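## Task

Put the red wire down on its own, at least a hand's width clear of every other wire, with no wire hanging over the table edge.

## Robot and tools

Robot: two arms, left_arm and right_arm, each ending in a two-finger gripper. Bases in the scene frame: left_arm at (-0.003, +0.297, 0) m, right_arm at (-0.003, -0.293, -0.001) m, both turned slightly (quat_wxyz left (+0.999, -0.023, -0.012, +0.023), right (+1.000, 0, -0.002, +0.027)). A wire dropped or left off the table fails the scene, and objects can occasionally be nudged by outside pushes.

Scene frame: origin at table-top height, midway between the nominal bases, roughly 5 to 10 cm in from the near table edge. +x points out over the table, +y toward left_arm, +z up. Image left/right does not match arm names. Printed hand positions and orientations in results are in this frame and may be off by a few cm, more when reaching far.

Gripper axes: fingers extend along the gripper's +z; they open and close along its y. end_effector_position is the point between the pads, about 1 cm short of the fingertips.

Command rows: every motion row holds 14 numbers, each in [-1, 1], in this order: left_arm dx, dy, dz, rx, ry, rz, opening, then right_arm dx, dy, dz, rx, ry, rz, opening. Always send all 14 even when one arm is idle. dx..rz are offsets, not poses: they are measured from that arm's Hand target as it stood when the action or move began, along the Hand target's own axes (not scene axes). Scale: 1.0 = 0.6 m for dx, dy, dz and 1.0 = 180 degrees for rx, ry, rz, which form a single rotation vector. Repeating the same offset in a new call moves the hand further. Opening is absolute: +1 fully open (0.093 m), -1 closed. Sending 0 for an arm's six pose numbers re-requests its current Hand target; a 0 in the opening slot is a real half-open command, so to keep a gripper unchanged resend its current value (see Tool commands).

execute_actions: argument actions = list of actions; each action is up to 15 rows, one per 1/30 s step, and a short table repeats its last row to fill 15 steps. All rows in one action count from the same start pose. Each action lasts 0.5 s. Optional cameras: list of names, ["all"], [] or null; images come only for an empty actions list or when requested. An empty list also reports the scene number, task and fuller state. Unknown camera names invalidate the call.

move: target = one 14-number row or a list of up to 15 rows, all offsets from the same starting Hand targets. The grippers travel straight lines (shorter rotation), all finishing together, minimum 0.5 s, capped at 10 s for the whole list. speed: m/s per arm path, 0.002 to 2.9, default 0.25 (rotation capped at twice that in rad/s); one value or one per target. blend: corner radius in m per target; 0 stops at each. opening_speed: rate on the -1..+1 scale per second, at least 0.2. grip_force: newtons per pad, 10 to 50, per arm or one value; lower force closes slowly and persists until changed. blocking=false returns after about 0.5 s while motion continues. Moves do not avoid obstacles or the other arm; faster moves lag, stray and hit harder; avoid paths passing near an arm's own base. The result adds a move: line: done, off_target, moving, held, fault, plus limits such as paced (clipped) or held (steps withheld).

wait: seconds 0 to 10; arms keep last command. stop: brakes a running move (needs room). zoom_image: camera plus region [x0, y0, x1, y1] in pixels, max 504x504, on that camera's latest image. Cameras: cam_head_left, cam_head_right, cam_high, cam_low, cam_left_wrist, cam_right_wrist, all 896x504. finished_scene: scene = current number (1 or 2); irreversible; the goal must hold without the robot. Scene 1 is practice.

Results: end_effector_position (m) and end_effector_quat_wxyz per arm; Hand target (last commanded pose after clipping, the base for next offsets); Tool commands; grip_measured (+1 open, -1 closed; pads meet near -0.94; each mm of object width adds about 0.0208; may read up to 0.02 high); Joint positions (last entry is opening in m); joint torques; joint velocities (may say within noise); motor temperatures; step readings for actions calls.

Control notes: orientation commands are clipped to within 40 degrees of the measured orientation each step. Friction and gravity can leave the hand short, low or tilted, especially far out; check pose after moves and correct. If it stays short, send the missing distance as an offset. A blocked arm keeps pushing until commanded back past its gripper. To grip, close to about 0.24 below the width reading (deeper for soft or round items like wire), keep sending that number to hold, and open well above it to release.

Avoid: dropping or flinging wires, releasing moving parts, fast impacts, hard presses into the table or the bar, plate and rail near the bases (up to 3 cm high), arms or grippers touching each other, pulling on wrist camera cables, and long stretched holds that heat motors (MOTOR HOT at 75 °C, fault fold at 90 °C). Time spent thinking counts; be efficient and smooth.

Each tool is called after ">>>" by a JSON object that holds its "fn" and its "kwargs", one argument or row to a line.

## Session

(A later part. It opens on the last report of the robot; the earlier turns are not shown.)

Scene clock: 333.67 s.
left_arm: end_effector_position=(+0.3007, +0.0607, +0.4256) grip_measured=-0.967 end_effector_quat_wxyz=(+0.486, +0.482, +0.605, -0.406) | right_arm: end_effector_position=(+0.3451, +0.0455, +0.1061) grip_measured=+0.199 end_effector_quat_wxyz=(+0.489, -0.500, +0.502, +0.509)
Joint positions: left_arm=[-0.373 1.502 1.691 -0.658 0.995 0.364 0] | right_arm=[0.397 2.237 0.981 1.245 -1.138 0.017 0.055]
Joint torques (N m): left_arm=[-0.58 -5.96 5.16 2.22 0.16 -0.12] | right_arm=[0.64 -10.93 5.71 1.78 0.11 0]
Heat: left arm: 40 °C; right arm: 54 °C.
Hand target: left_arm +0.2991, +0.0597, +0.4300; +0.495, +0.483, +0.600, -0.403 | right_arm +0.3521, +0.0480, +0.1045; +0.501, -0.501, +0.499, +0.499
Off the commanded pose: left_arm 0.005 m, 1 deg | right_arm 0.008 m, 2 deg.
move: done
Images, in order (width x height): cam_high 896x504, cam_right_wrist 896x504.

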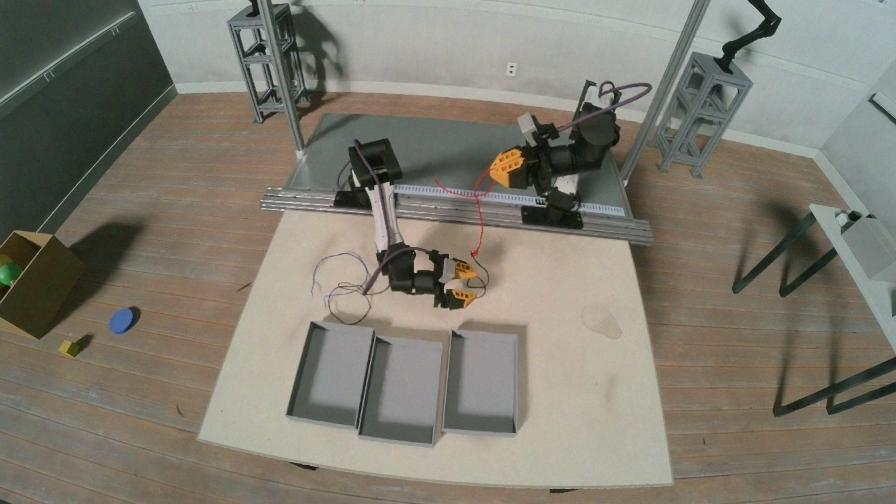

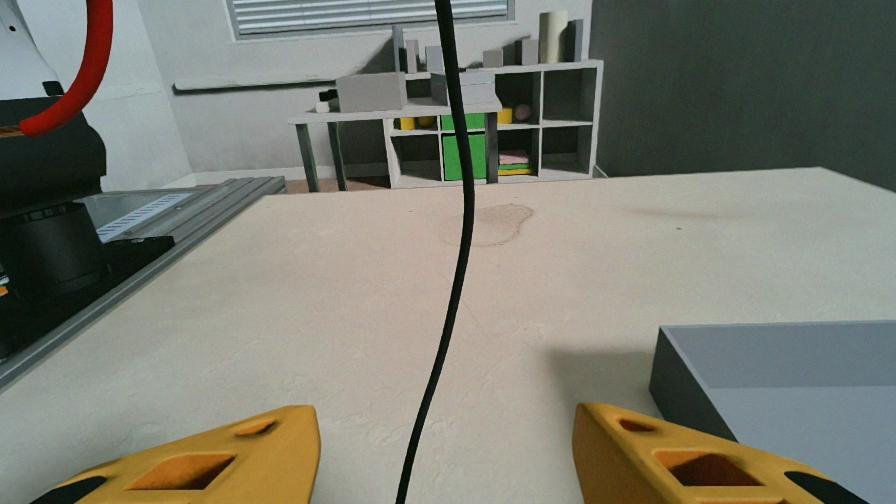

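Strand between fingers near tips; advance slightly and close, then pull.

>>> {"fn": "move", "kwargs": {
  "target": [
    [0,0,0,0,0,0,-1,0,0,0.035,0,0,0,0.2],
    [0,0,0,0,0,0,-1,0,0,0.035,0,0,0,-1],
    [0,0,0,0,0,0,-1,0.05,0,-0.1,0,0,0,-1]
  ],
  "cameras": ["cam_high","cam_right_wrist","cam_low"],
  "speed": 0.06,
  "opening_speed": 1
}}

>>> {"fn": "zoom_image", "kwargs": {
  "camera": "cam_high",
  "region": [380, 180, 560, 300]
}}

>>> {"fn": "zoom_image", "kwargs": {
  "camera": "cam_low",
  "region": [200, 0, 420, 220]
}}

Scene clock: 341.50 s.
left_arm: end_effector_position=(+0.3008, +0.0607, +0.4256) grip_measured=-0.967 end_effector_quat_wxyz=(+0.486, +0.482, +0.606, -0.406) | right_arm: end_effector_position=(+0.3563, -0.0092, +0.0842) grip_measured=-0.992 end_effector_quat_wxyz=(+0.506, -0.498, +0.498, +0.498)
Joint positions: left_arm=[-0.373 1.502 1.691 -0.658 0.994 0.364 0] | right_arm=[0.258 2.302 0.924 1.398 -1.251 0.015 0]
Joint velocities: left_arm=[within noise] | right_arm=[0.012 -0.012 0.007 -0.081 -0.007 -0.183 0]
Joint torques (N m): left_arm=[-0.64 -5.98 5.18 2.22 0.16 -0.13] | right_arm=[-0.27 -10.55 2.59 1.77 -0.14 -0.03]
Motor temperatures (°C): left_arm=[25 40 37 39 28 25 27] | right_arm=[27 55 33 38 27 24 30]
Heat: left arm: 40 °C; right arm: 55 °C.
Hand target: left_arm +0.2991, +0.0597, +0.4300; +0.495, +0.483, +0.600, -0.403 | right_arm +0.3523, -0.0121, +0.0745; +0.501, -0.501, +0.499, +0.499
Off the commanded pose: left_arm 0.005 m, 1 deg | right_arm 0.011 m, 1 deg.
move: off_target (right_arm)
Images, in order (width x height): cam_high 896x504, cam_low 896x504, cam_right_wrist 896x504.

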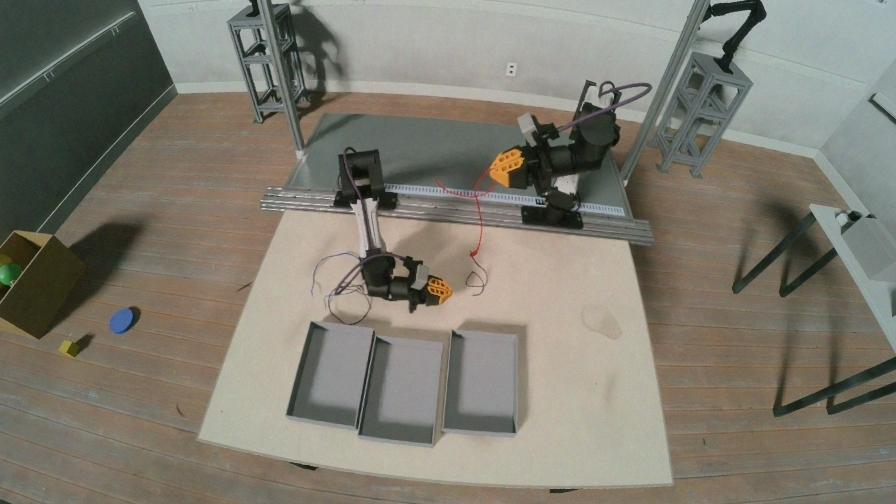

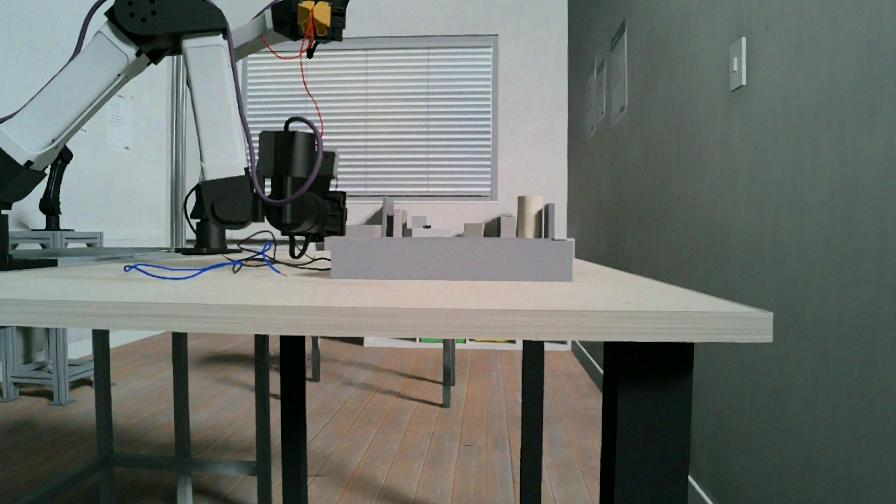

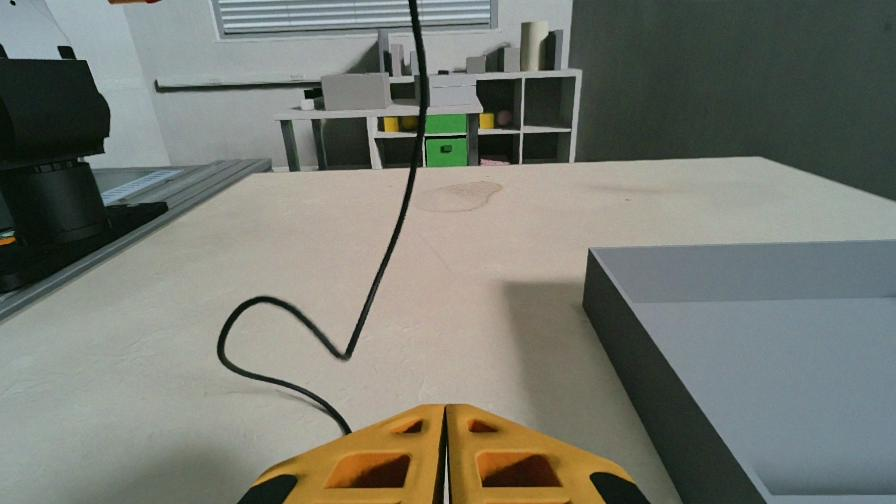

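Scaled by 2.800 from the camera's 896x504 image, which has a finer 1280x720 frame.

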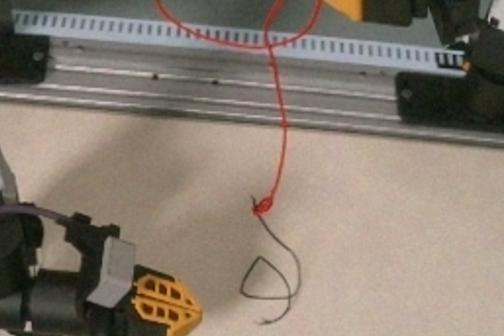

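Scaled by 2.291 from the camera's 896x504 image, which has a finer 1280x720 frame.

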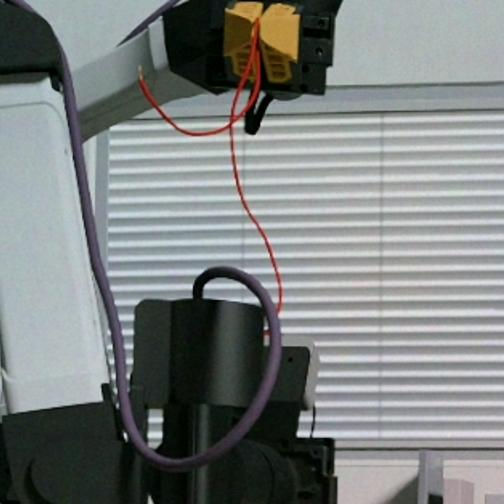

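>>> {"fn": "move", "kwargs": {
  "target": [
    [0,0,0,0,0,0,-1,-0.055,0,0.21,0,0,0,0.2],
    [0,0,0,0,0,0,-1,-0.055,0,0.21,0,0,0,-1]
  ],
  "cameras": ["cam_high","cam_right_wrist"],
  "speed": 0.1,
  "opening_speed": 1.2
}}

>>> {"fn": "zoom_image", "kwargs": {
  "camera": "cam_high",
  "region": [380, 180, 560, 300]
}}

Scene clock: 350.93 s.
left_arm: end_effector_position=(+0.3008, +0.0607, +0.4256) grip_measured=-0.967 end_effector_quat_wxyz=(+0.486, +0.482, +0.606, -0.406) | right_arm: end_effector_position=(+0.3462, +0.1104, +0.1111) grip_measured=-0.992 end_effector_quat_wxyz=(+0.496, -0.501, +0.497, +0.506)
Joint positions: left_arm=[-0.373 1.502 1.691 -0.658 0.994 0.364 0] | right_arm=[0.535 2.302 1.142 1.167 -0.998 0.015 0]
Joint torques (N m): left_arm=[-0.55 -5.93 5.16 2.22 0.17 -0.11] | right_arm=[0.58 -12.38 6.16 1.72 0.15 0.06]
Motor temperatures (°C): left_arm=[25 40 37 40 28 25 27] | right_arm=[26 56 33 39 27 24 30]
Heat: left arm: 40 °C; right arm: 56 °C.
Hand target: left_arm +0.2991, +0.0597, +0.4300; +0.495, +0.483, +0.600, -0.403 | right_arm +0.3521, +0.1140, +0.1075; +0.501, -0.500, +0.499, +0.499
Off the commanded pose: left_arm 0.005 m, 1 deg | right_arm 0.008 m, 1 deg.
move: done
Images, in order (width x height): cam_high 896x504, cam_right_wrist 896x504.

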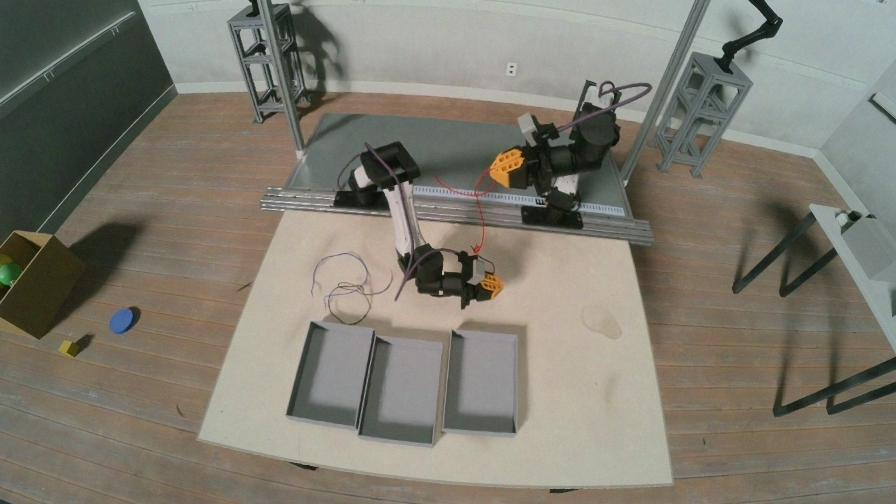

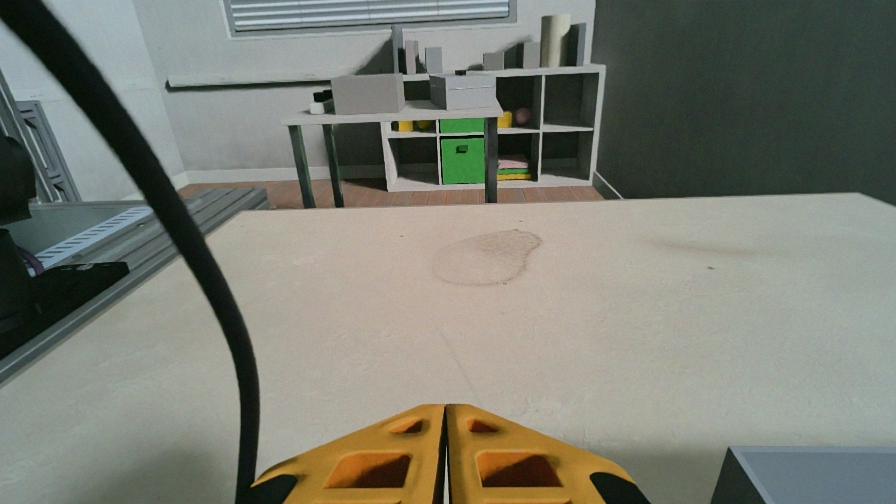

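Scaled by 2.800 from the camera's 896x504 image, which has a finer 1280x720 frame.

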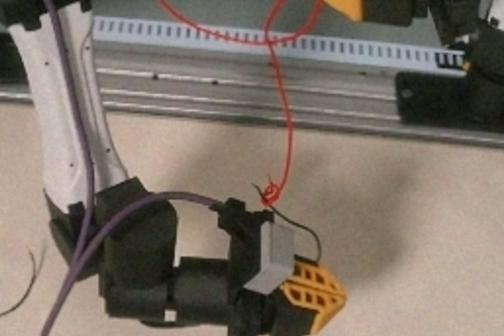

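>>> {"fn": "move", "kwargs": {
  "target": [0,0,0,0,0,0,-1,0,0.03,-0.2,0,0,0,-1],
  "speed": 0.12
}}

>>> {"fn": "wait", "kwargs": {
  "seconds": 1,
  "cameras": ["cam_high","cam_right_wrist"]
}}

>>> {"fn": "zoom_image", "kwargs": {
  "camera": "cam_high",
  "region": [380, 180, 560, 300]
}}

Scene clock: 357.13 s.
left_arm: end_effector_position=(+0.3008, +0.0607, +0.4256) grip_measured=-0.967 end_effector_quat_wxyz=(+0.486, +0.482, +0.606, -0.406) | right_arm: end_effector_position=(+0.3382, -0.0043, +0.0961) grip_measured=-0.992 end_effector_quat_wxyz=(+0.491, -0.490, +0.514, +0.504)
Joint positions: left_arm=[-0.373 1.502 1.691 -0.658 0.994 0.364 0] | right_arm=[0.287 2.204 0.844 1.332 -1.22 0.013 0]
Joint torques (N m): left_arm=[-0.55 -5.9 5.2 2.22 0.17 -0.13] | right_arm=[0.1 -14.95 2.39 1.75 -0.22 -0.05]
Motor temperatures (°C): left_arm=[25 40 37 40 28 25 27] | right_arm=[26 58 33 39 27 24 30]
Heat: left arm: 40 °C; right arm: 58 °C.
Hand target: left_arm +0.2991, +0.0597, +0.4300; +0.495, +0.483, +0.600, -0.403 | right_arm +0.3342, -0.0061, +0.1074; +0.501, -0.500, +0.499, +0.499
Off the commanded pose: left_arm 0.005 m, 1 deg | right_arm 0.012 m, 2 deg.
move: off_target (right_arm)

Scene clock: 358.13 s.
left_arm: end_effector_position=(+0.3008, +0.0607, +0.4256) grip_measured=-0.967 end_effector_quat_wxyz=(+0.486, +0.482, +0.606, -0.406) | right_arm: end_effector_position=(+0.3381, -0.0043, +0.0962) grip_measured=-0.992 end_effector_quat_wxyz=(+0.491, -0.490, +0.514, +0.504)
Joint positions: left_arm=[-0.373 1.502 1.691 -0.658 0.994 0.364 0] | right_arm=[0.287 2.204 0.844 1.332 -1.22 0.013 0]
Joint torques (N m): left_arm=[-0.61 -5.93 5.12 2.22 0.17 -0.14] | right_arm=[-0.23 -15.17 2.88 1.8 -0.13 0.04]
Motor temperatures (°C): left_arm=[25 40 37 40 28 25 27] | right_arm=[26 58 33 39 27 24 30]
Heat: left arm: 40 °C; right arm: 58 °C.
Hand target: left_arm +0.2991, +0.0597, +0.4300; +0.495, +0.483, +0.600, -0.403 | right_arm +0.3342, -0.0061, +0.1074; +0.501, -0.500, +0.499, +0.499
Tool commands: left_gripper/opening=-1.0 right_gripper/opening=-1.0
Off the commanded pose: left_arm 0.005 m, 1 deg | right_arm 0.012 m, 2 deg.
wait: 1.00 s; at rest by 0.17 s
Images, in order (width x height): cam_high 896x504, cam_right_wrist 896x504.

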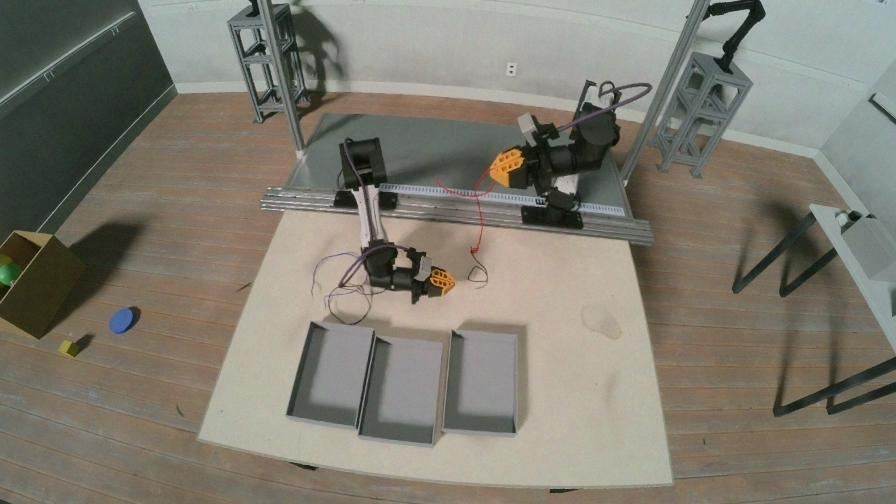

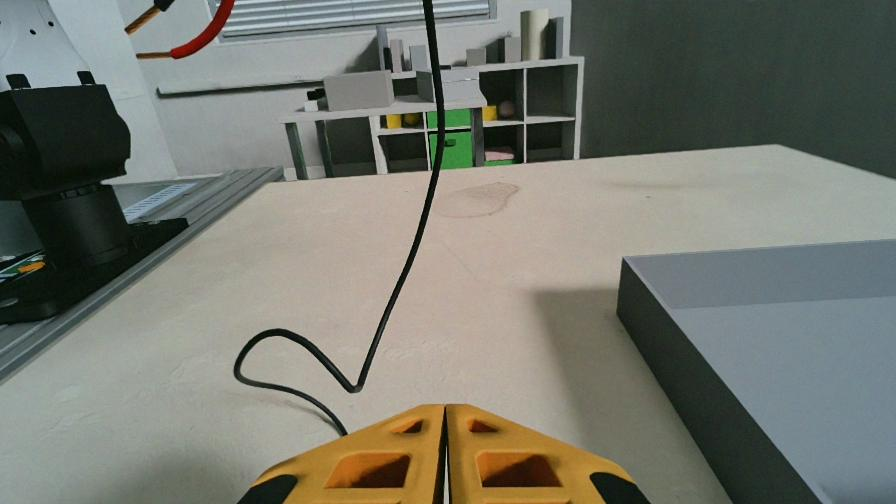

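Scaled by 2.800 from the camera's 896x504 image, which has a finer 1280x720 frame.

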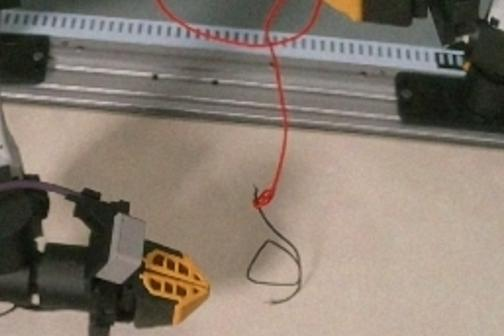

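>>> {"fn": "move", "kwargs": {
  "target": [
    [0,0,0,0,0,0,-1,0,0.02,0.02,0,0,0,0.3],
    [0,0,0,0,0,0,-1,0,0.025,0.15,0,0,0,0.3]
  ],
  "cameras": ["cam_high","cam_right_wrist"],
  "speed": 0.1
}}

>>> {"fn": "zoom_image", "kwargs": {
  "camera": "cam_high",
  "region": [380, 180, 560, 300]
}}

Scene clock: 364.27 s.
left_arm: end_effector_position=(+0.3008, +0.0607, +0.4256) grip_measured=-0.967 end_effector_quat_wxyz=(+0.486, +0.482, +0.606, -0.406) | right_arm: end_effector_position=(+0.3129, +0.0802, +0.1119) grip_measured=+0.299 end_effector_quat_wxyz=(+0.497, -0.502, +0.495, +0.506)
Joint positions: left_arm=[-0.373 1.502 1.691 -0.658 0.994 0.364 0] | right_arm=[0.518 2.202 0.928 1.284 -1.016 0.013 0.06]
Joint torques (N m): left_arm=[-0.53 -5.97 5.16 2.21 0.18 -0.12] | right_arm=[0.5 -10.55 5.93 1.69 0.17 0.06]
Motor temperatures (°C): left_arm=[25 39 37 40 28 25 27] | right_arm=[26 59 33 39 27 24 30]
Heat: left arm: 40 °C; right arm: 59 °C.
Hand target: left_arm +0.2991, +0.0597, +0.4300; +0.495, +0.483, +0.600, -0.403 | right_arm +0.3191, +0.0839, +0.1074; +0.501, -0.501, +0.499, +0.499
Off the commanded pose: left_arm 0.005 m, 1 deg | right_arm 0.009 m, 1 deg.
move: done
Images, in order (width x height): cam_high 896x504, cam_right_wrist 896x504.

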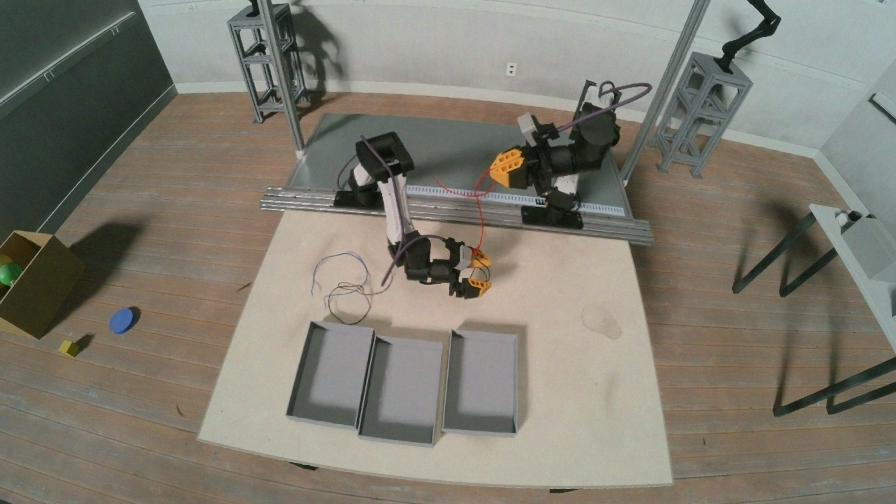

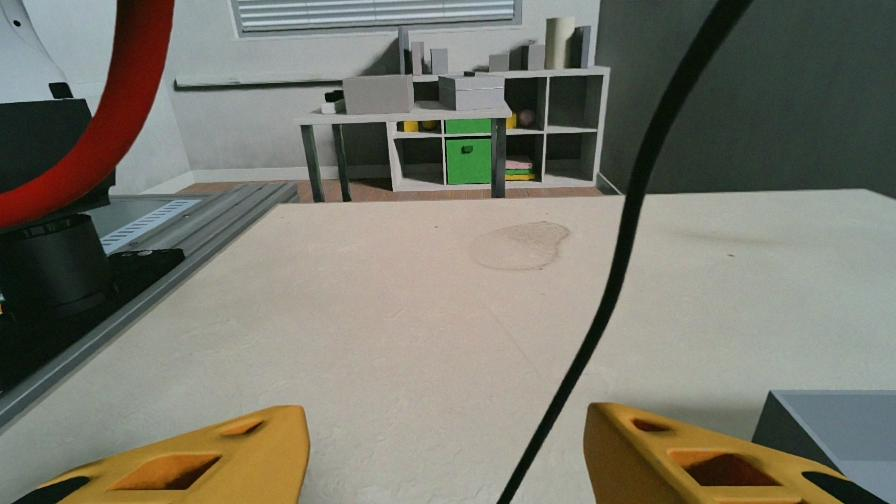

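Scaled by 2.800 from the camera's 896x504 image, which has a finer 1280x720 frame.

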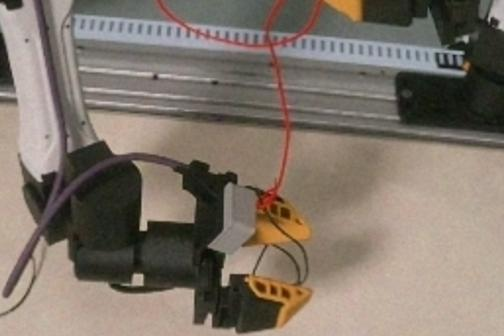

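>>> {"fn": "move", "kwargs": {
  "target": [
    [0,0,0,0,0,0,-1,0,0,0.01,0,0,0,0.3],
    [0,0,0,0,0,0,-1,0,0,0.01,0,0,0,-1],
    [0,0,0,0,0,0,-1,0.04,-0.03,-0.12,0,0,0,-1]
  ],
  "cameras": ["cam_high","cam_right_wrist","cam_low"],
  "speed": 0.06,
  "opening_speed": 1
}}

>>> {"fn": "zoom_image", "kwargs": {
  "camera": "cam_high",
  "region": [380, 180, 560, 300]
}}

Scene clock: 371.90 s.
left_arm: end_effector_position=(+0.3008, +0.0607, +0.4256) grip_measured=-0.967 end_effector_quat_wxyz=(+0.486, +0.482, +0.606, -0.406) | right_arm: end_effector_position=(+0.3410, +0.0149, +0.0934) grip_measured=-0.992 end_effector_quat_wxyz=(+0.507, -0.498, +0.498, +0.497)
Joint positions: left_arm=[-0.373 1.502 1.691 -0.658 0.994 0.364 0] | right_arm=[0.333 2.259 0.892 1.388 -1.176 0.013 0]
Joint torques (N m): left_arm=[-0.59 -5.97 5.09 2.22 0.17 -0.13] | right_arm=[-0.4 -10.45 2.78 1.83 -0.09 0.05]
Motor temperatures (°C): left_arm=[25 39 37 40 28 25 27] | right_arm=[26 59 33 39 27 24 30]
Heat: left arm: 40 °C; right arm: 59 °C.
Hand target: left_arm +0.2991, +0.0597, +0.4300; +0.495, +0.483, +0.600, -0.403 | right_arm +0.3373, +0.0119, +0.0835; +0.501, -0.501, +0.499, +0.499
Off the commanded pose: left_arm 0.005 m, 1 deg | right_arm 0.011 m, 1 deg.
move: off_target (right_arm)
Images, in order (width x height): cam_high 896x504, cam_low 896x504, cam_right_wrist 896x504.

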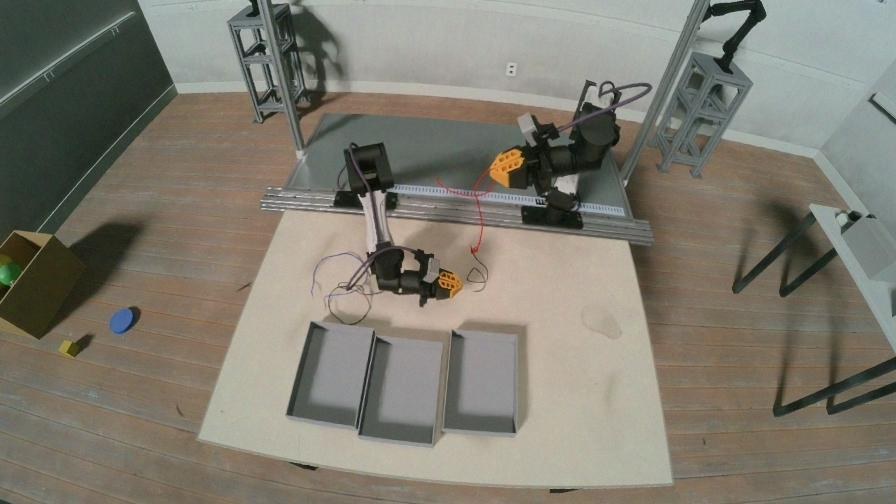

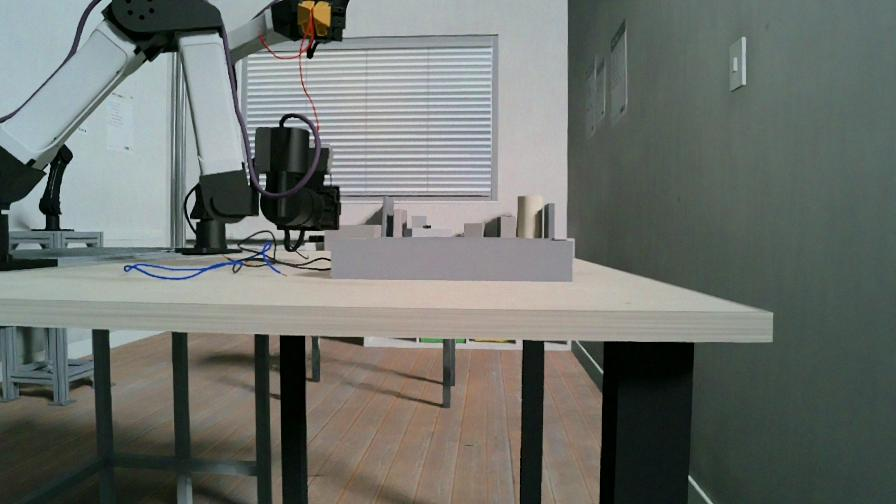

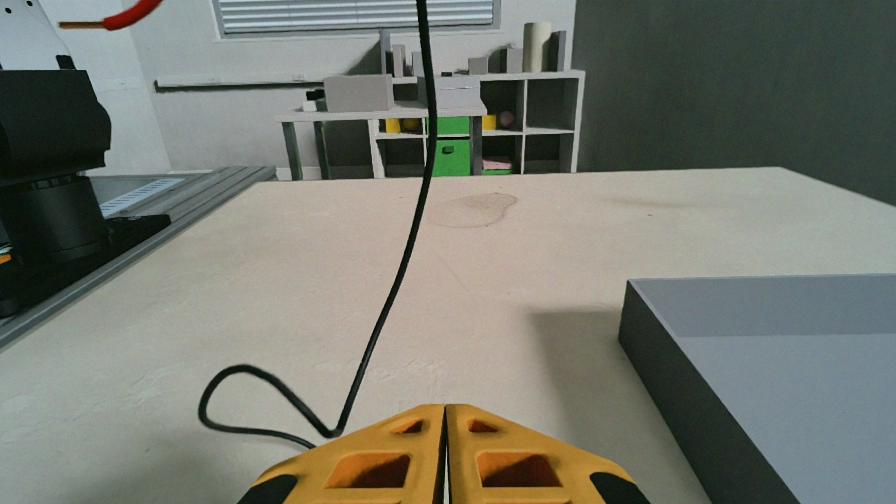

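Scaled by 2.800 from the camera's 896x504 image, which has a finer 1280x720 frame.

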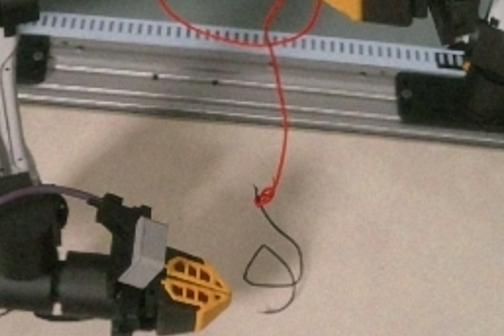

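>>> {"fn": "move", "kwargs": {
  "target": [
    [0,0,0,0,0,0,-1,-0.06,0.012,0,0,0,0,0.3],
    [0,0,0,0,0,0,-1,-0.06,0.012,0.15,0,0,0,0.3],
    [0,0,0,0,0,0,-1,-0.06,0.012,0.15,0,0,0,-1]
  ],
  "cameras": ["cam_high","cam_right_wrist"],
  "speed": 0.1,
  "opening_speed": 1.5
}}

>>> {"fn": "zoom_image", "kwargs": {
  "camera": "cam_high",
  "region": [380, 180, 560, 300]
}}

Scene clock: 385.27 s.
left_arm: end_effector_position=(+0.3008, +0.0607, +0.4256) grip_measured=-0.967 end_effector_quat_wxyz=(+0.486, +0.482, +0.606, -0.406) | right_arm: end_effector_position=(+0.3237, +0.0979, +0.1244) grip_measured=-0.988 end_effector_quat_wxyz=(+0.497, -0.502, +0.495, +0.505)
Joint positions: left_arm=[-0.373 1.502 1.691 -0.658 0.994 0.364 0] | right_arm=[0.54 2.202 1.016 1.196 -0.992 0.013 0]
Joint torques (N m): left_arm=[-0.62 -5.94 5.26 2.21 0.17 -0.12] | right_arm=[0.39 -10.7 6.28 1.72 0.14 0.01]
Motor temperatures (°C): left_arm=[25 39 36 41 28 25 27] | right_arm=[26 60 33 39 27 24 30]
Heat: left arm: 41 °C; right arm: 60 °C.
Hand target: left_arm +0.2991, +0.0597, +0.4300; +0.495, +0.483, +0.600, -0.403 | right_arm +0.3300, +0.1019, +0.1196; +0.501, -0.501, +0.499, +0.499
Off the commanded pose: left_arm 0.005 m, 1 deg | right_arm 0.009 m, 1 deg.
move: done
Images, in order (width x height): cam_high 896x504, cam_right_wrist 896x504.

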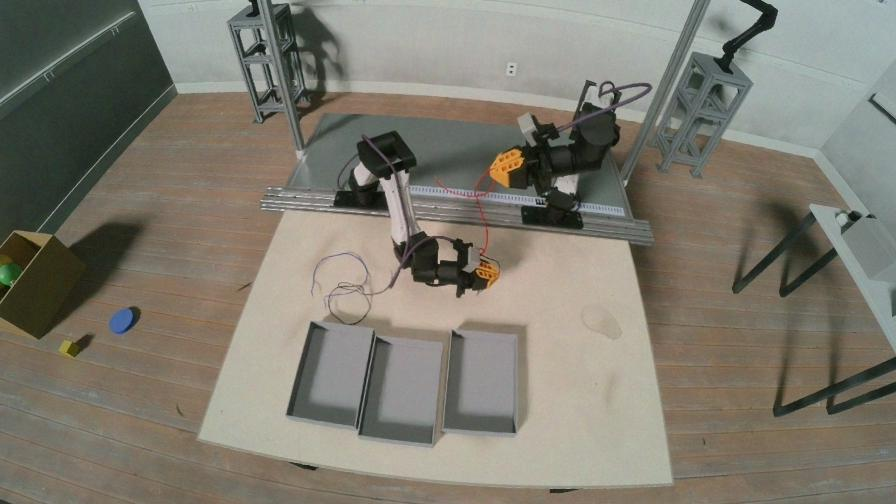

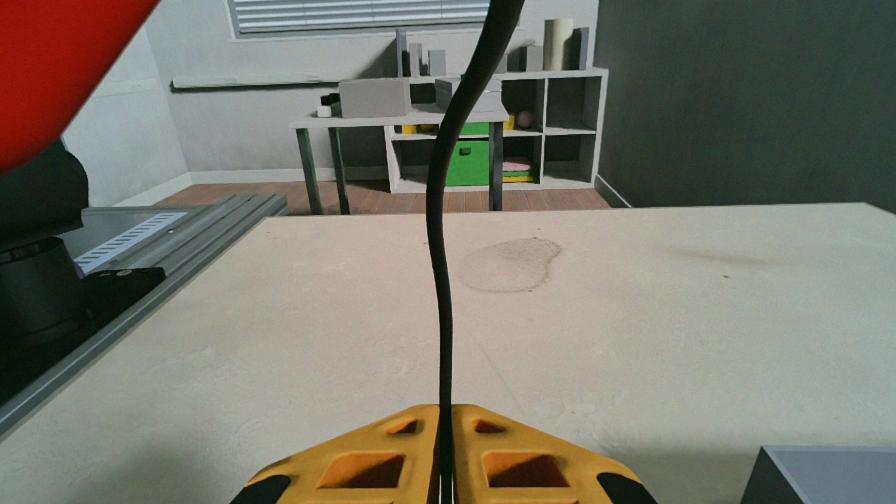

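Scaled by 2.800 from the camera's 896x504 image, which has a finer 1280x720 frame.

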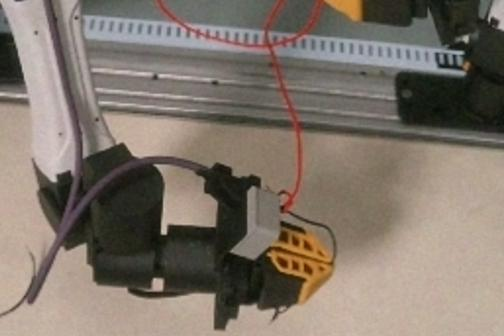

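Got it. Pull down and away; left stays.

>>> {"fn": "move", "kwargs": {
  "target": [0,0,0,0,0,0,-1,0.1,-0.02,-0.27,0,0,0,-1],
  "cameras": ["cam_high","cam_right_wrist","cam_low"],
  "speed": 0.06
}}

>>> {"fn": "zoom_image", "kwargs": {
  "camera": "cam_high",
  "region": [380, 180, 560, 300]
}}

>>> {"fn": "zoom_image", "kwargs": {
  "camera": "cam_low",
  "region": [200, 0, 420, 220]
}}

Scene clock: 391.07 s.
left_arm: end_effector_position=(+0.3012, +0.0608, +0.4256) grip_measured=-0.967 end_effector_quat_wxyz=(+0.486, +0.482, +0.606, -0.405) | right_arm: end_effector_position=(+0.3467, -0.0574, +0.0656) grip_measured=-0.988 end_effector_quat_wxyz=(+0.498, -0.495, +0.506, +0.501)
Joint positions: left_arm=[-0.373 1.502 1.691 -0.657 0.992 0.364 0] | right_arm=[0.137 2.328 0.837 1.48 -1.372 0.006 0]
Joint torques (N m): left_arm=[-0.54 -6 5.19 2.23 0.2 -0.13] | right_arm=[0.02 -10.3 1.85 1.89 -0.16 -0.06]
Motor temperatures (°C): left_arm=[25 39 36 41 28 25 27] | right_arm=[26 59 33 39 27 24 30]
Heat: left arm: 41 °C; right arm: 59 °C.
Hand target: left_arm +0.2991, +0.0597, +0.4300; +0.495, +0.483, +0.600, -0.403 | right_arm +0.3422, -0.0601, +0.0595; +0.501, -0.500, +0.499, +0.499
Off the commanded pose: left_arm 0.005 m, 1 deg | right_arm 0.008 m, 1 deg.
move: done
Images, in order (width x height): cam_high 896x504, cam_low 896x504, cam_right_wrist 896x504.

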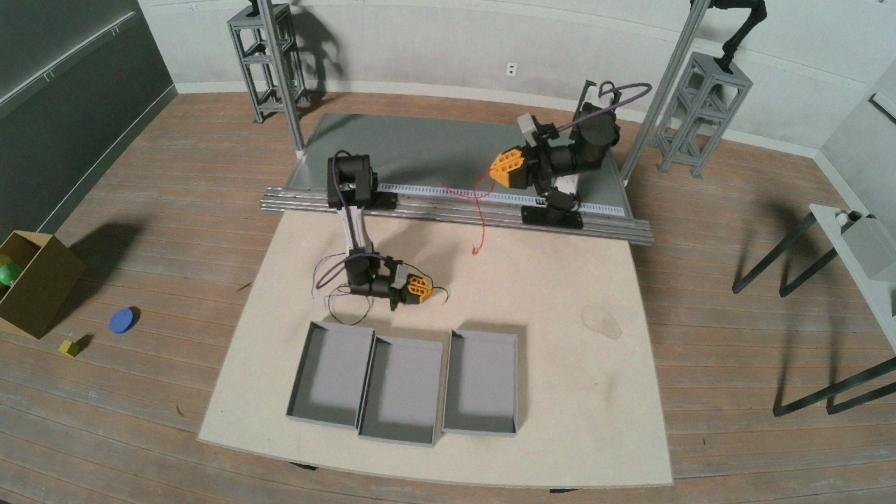

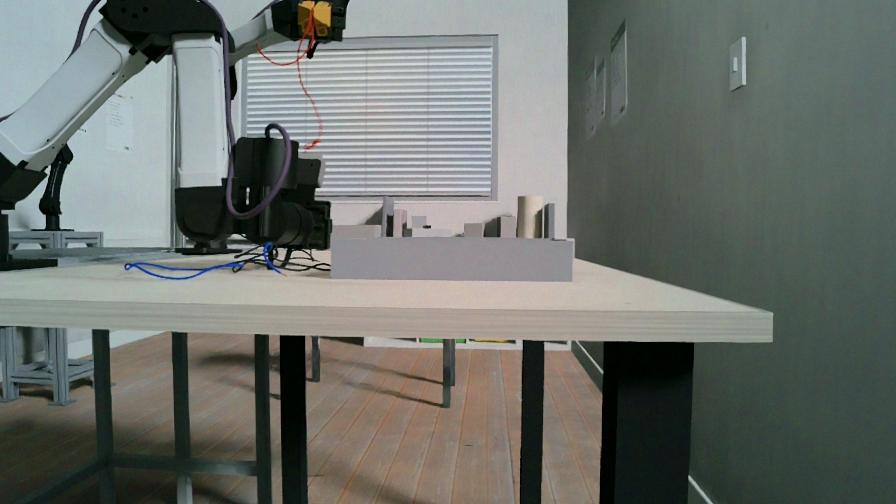

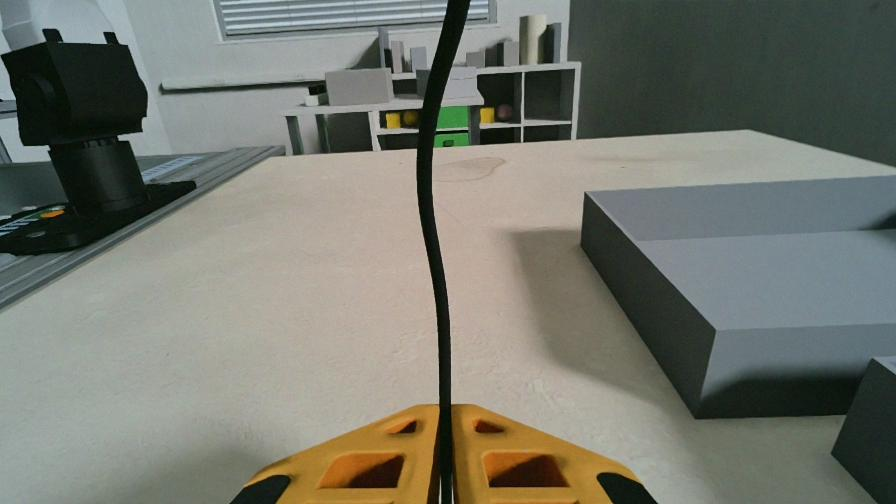

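Scaled by 2.800 from the camera's 896x504 image, which has a finer 1280x720 frame.

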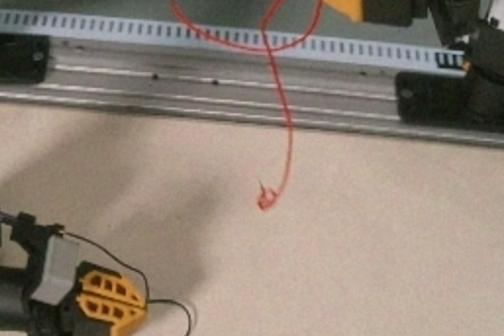

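Scaled by 2.291 from the camera's 896x504 image, which has a finer 1280x720 frame.

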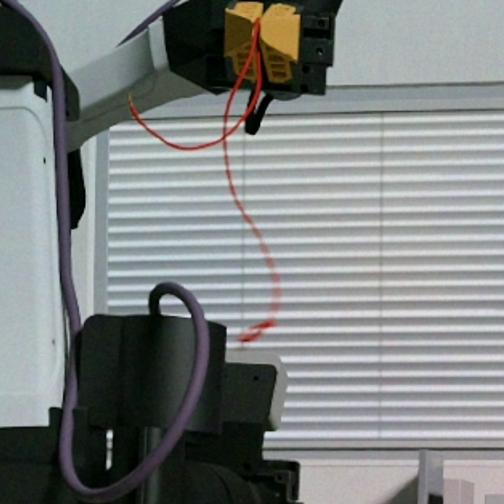

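>>> {"fn": "move", "kwargs": {
  "target": [
    [0.3,0.1,-0.2,-0.1,0,0,-1,0.01,-0.03,-0.25,0.13,0,0,-1],
    [0.66,0.115,-0.16,-0.2,0,0,-1,0.01,-0.03,-0.25,0.13,0,0,-1],
    [0.66,0.115,-0.16,-0.2,0,0,-1,0.01,-0.03,-0.25,0.13,0,0,-0.4]
  ],
  "blend": [0.03,0,0],
  "cameras": ["all"],
  "speed": 0.13,
  "opening_speed": 0.7
}}

>>> {"fn": "zoom_image", "kwargs": {
  "camera": "cam_high",
  "region": [280, 180, 680, 340]
}}

Scene clock: 406.40 s.
left_arm: end_effector_position=(+0.3289, +0.2369, +0.0588) grip_measured=-0.967 end_effector_quat_wxyz=(+0.617, +0.310, +0.695, -0.202) | right_arm: end_effector_position=(+0.3600, -0.2062, +0.0420) grip_measured=-0.402 end_effector_quat_wxyz=(+0.562, -0.372, +0.612, +0.414)
Joint positions: left_arm=[0.175 1.955 0.254 1.353 0.925 0.403 0] | right_arm=[-0.281 2.31 0.643 1.493 -1.406 -0.08 0.026]
Joint torques (N m): left_arm=[-0.02 -3.88 1.99 2.33 0.08 -0.12] | right_arm=[-0.92 -11.99 0.69 2.44 -0.13 0.09]
Motor temperatures (°C): left_arm=[25 39 36 41 28 25 27] | right_arm=[26 57 32 40 27 24 30]
Heat: left arm: 41 °C; right arm: 57 °C.
Hand target: left_arm +0.3295, +0.2380, +0.0585; +0.620, +0.306, +0.695, -0.198 | right_arm +0.3601, -0.2100, +0.0534; +0.592, -0.388, +0.590, +0.388
Off the commanded pose: left_arm 0.001 m, 1 deg | right_arm 0.012 m, 6 deg.
move: off_target (right_arm); target 3's new opening was sent with right_arm's hand 0.012 m and 6 deg from that target

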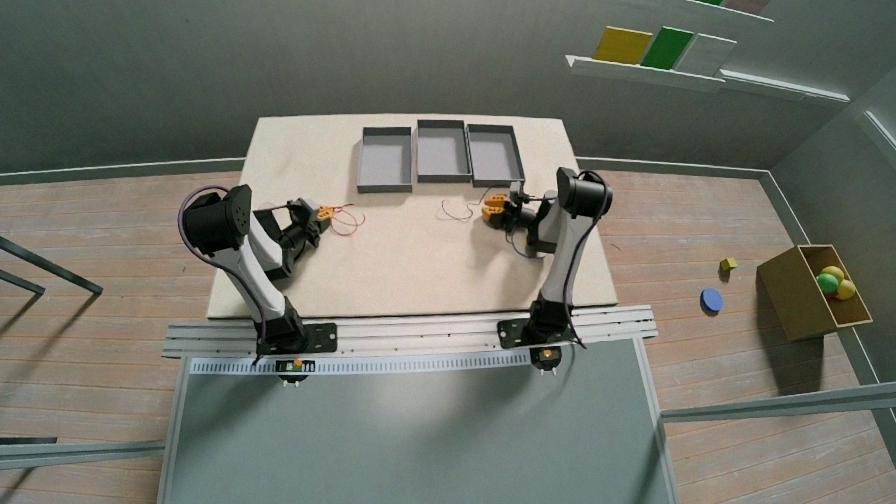

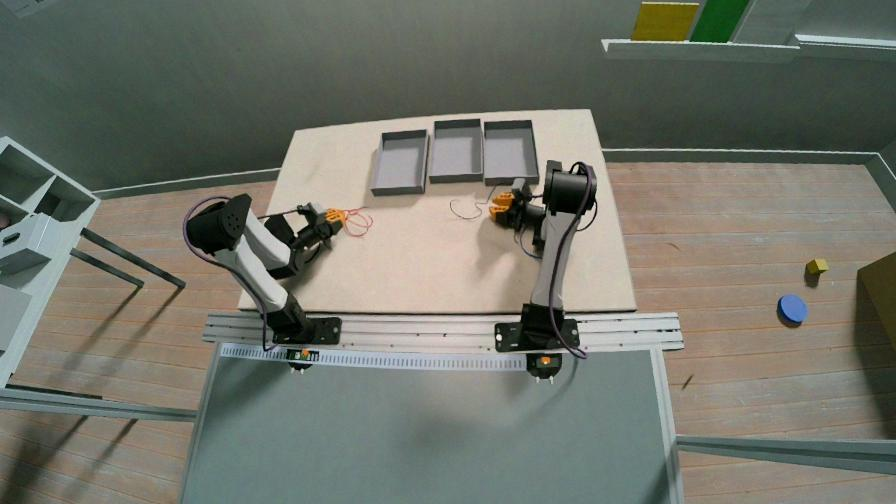

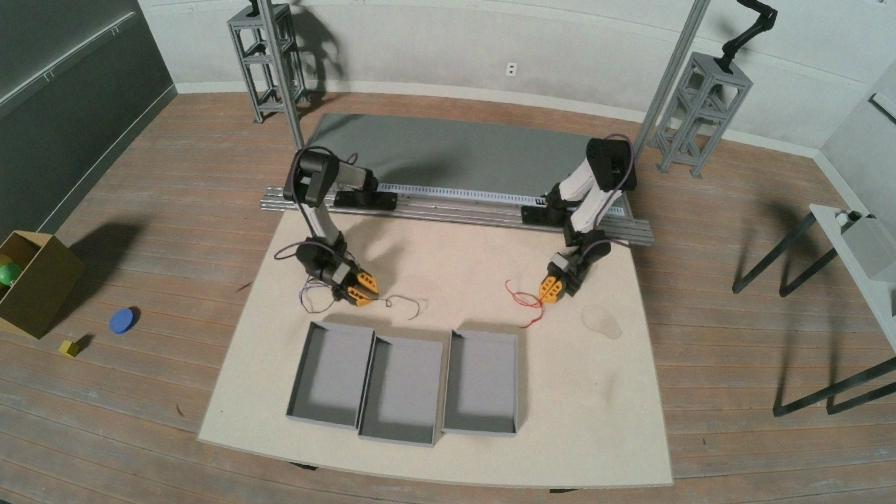

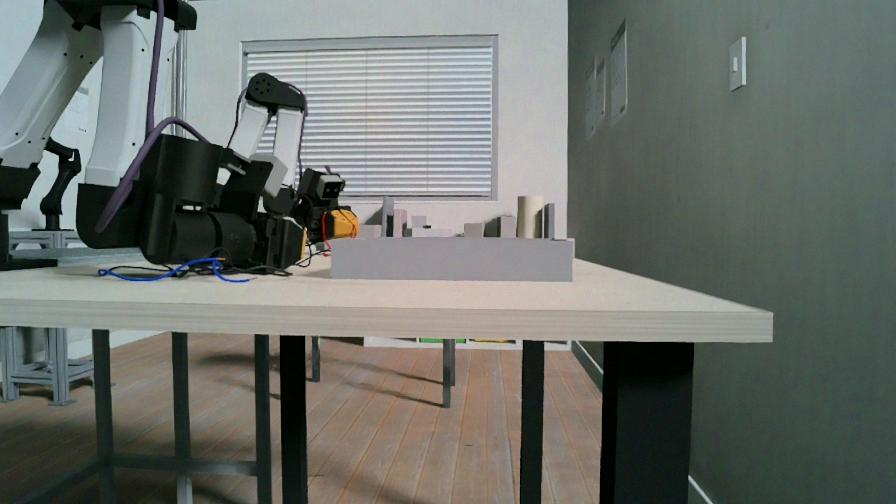

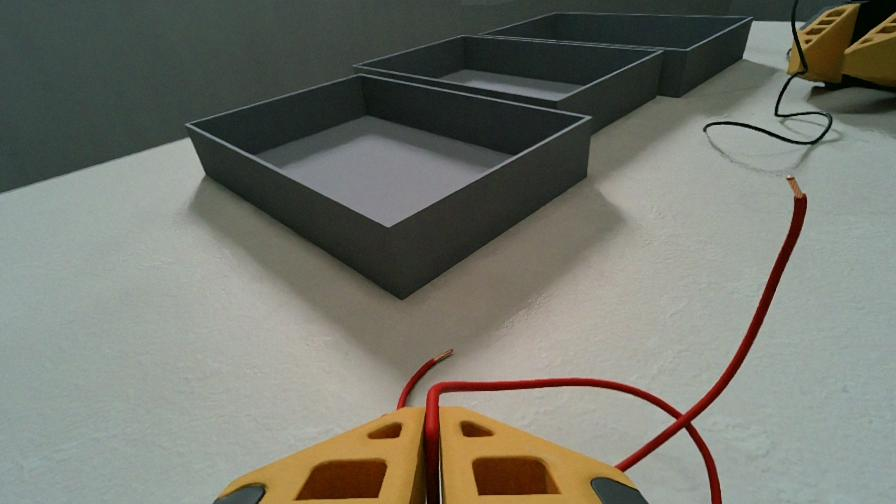

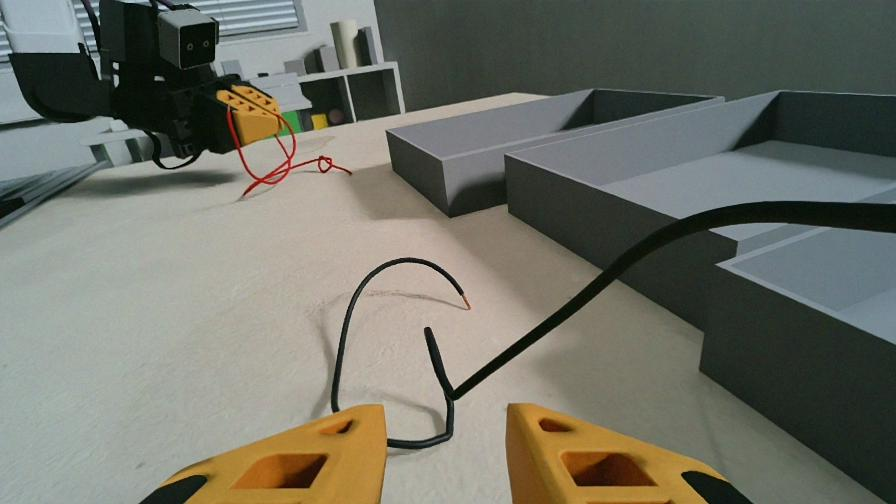

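Scaled by 1.260 from the camera's 896x504 image, which has a finer 1280x720 frame.

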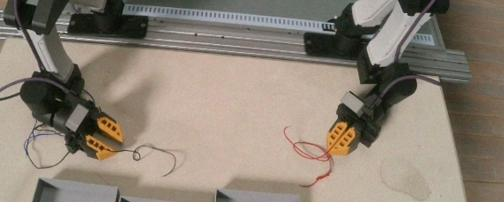

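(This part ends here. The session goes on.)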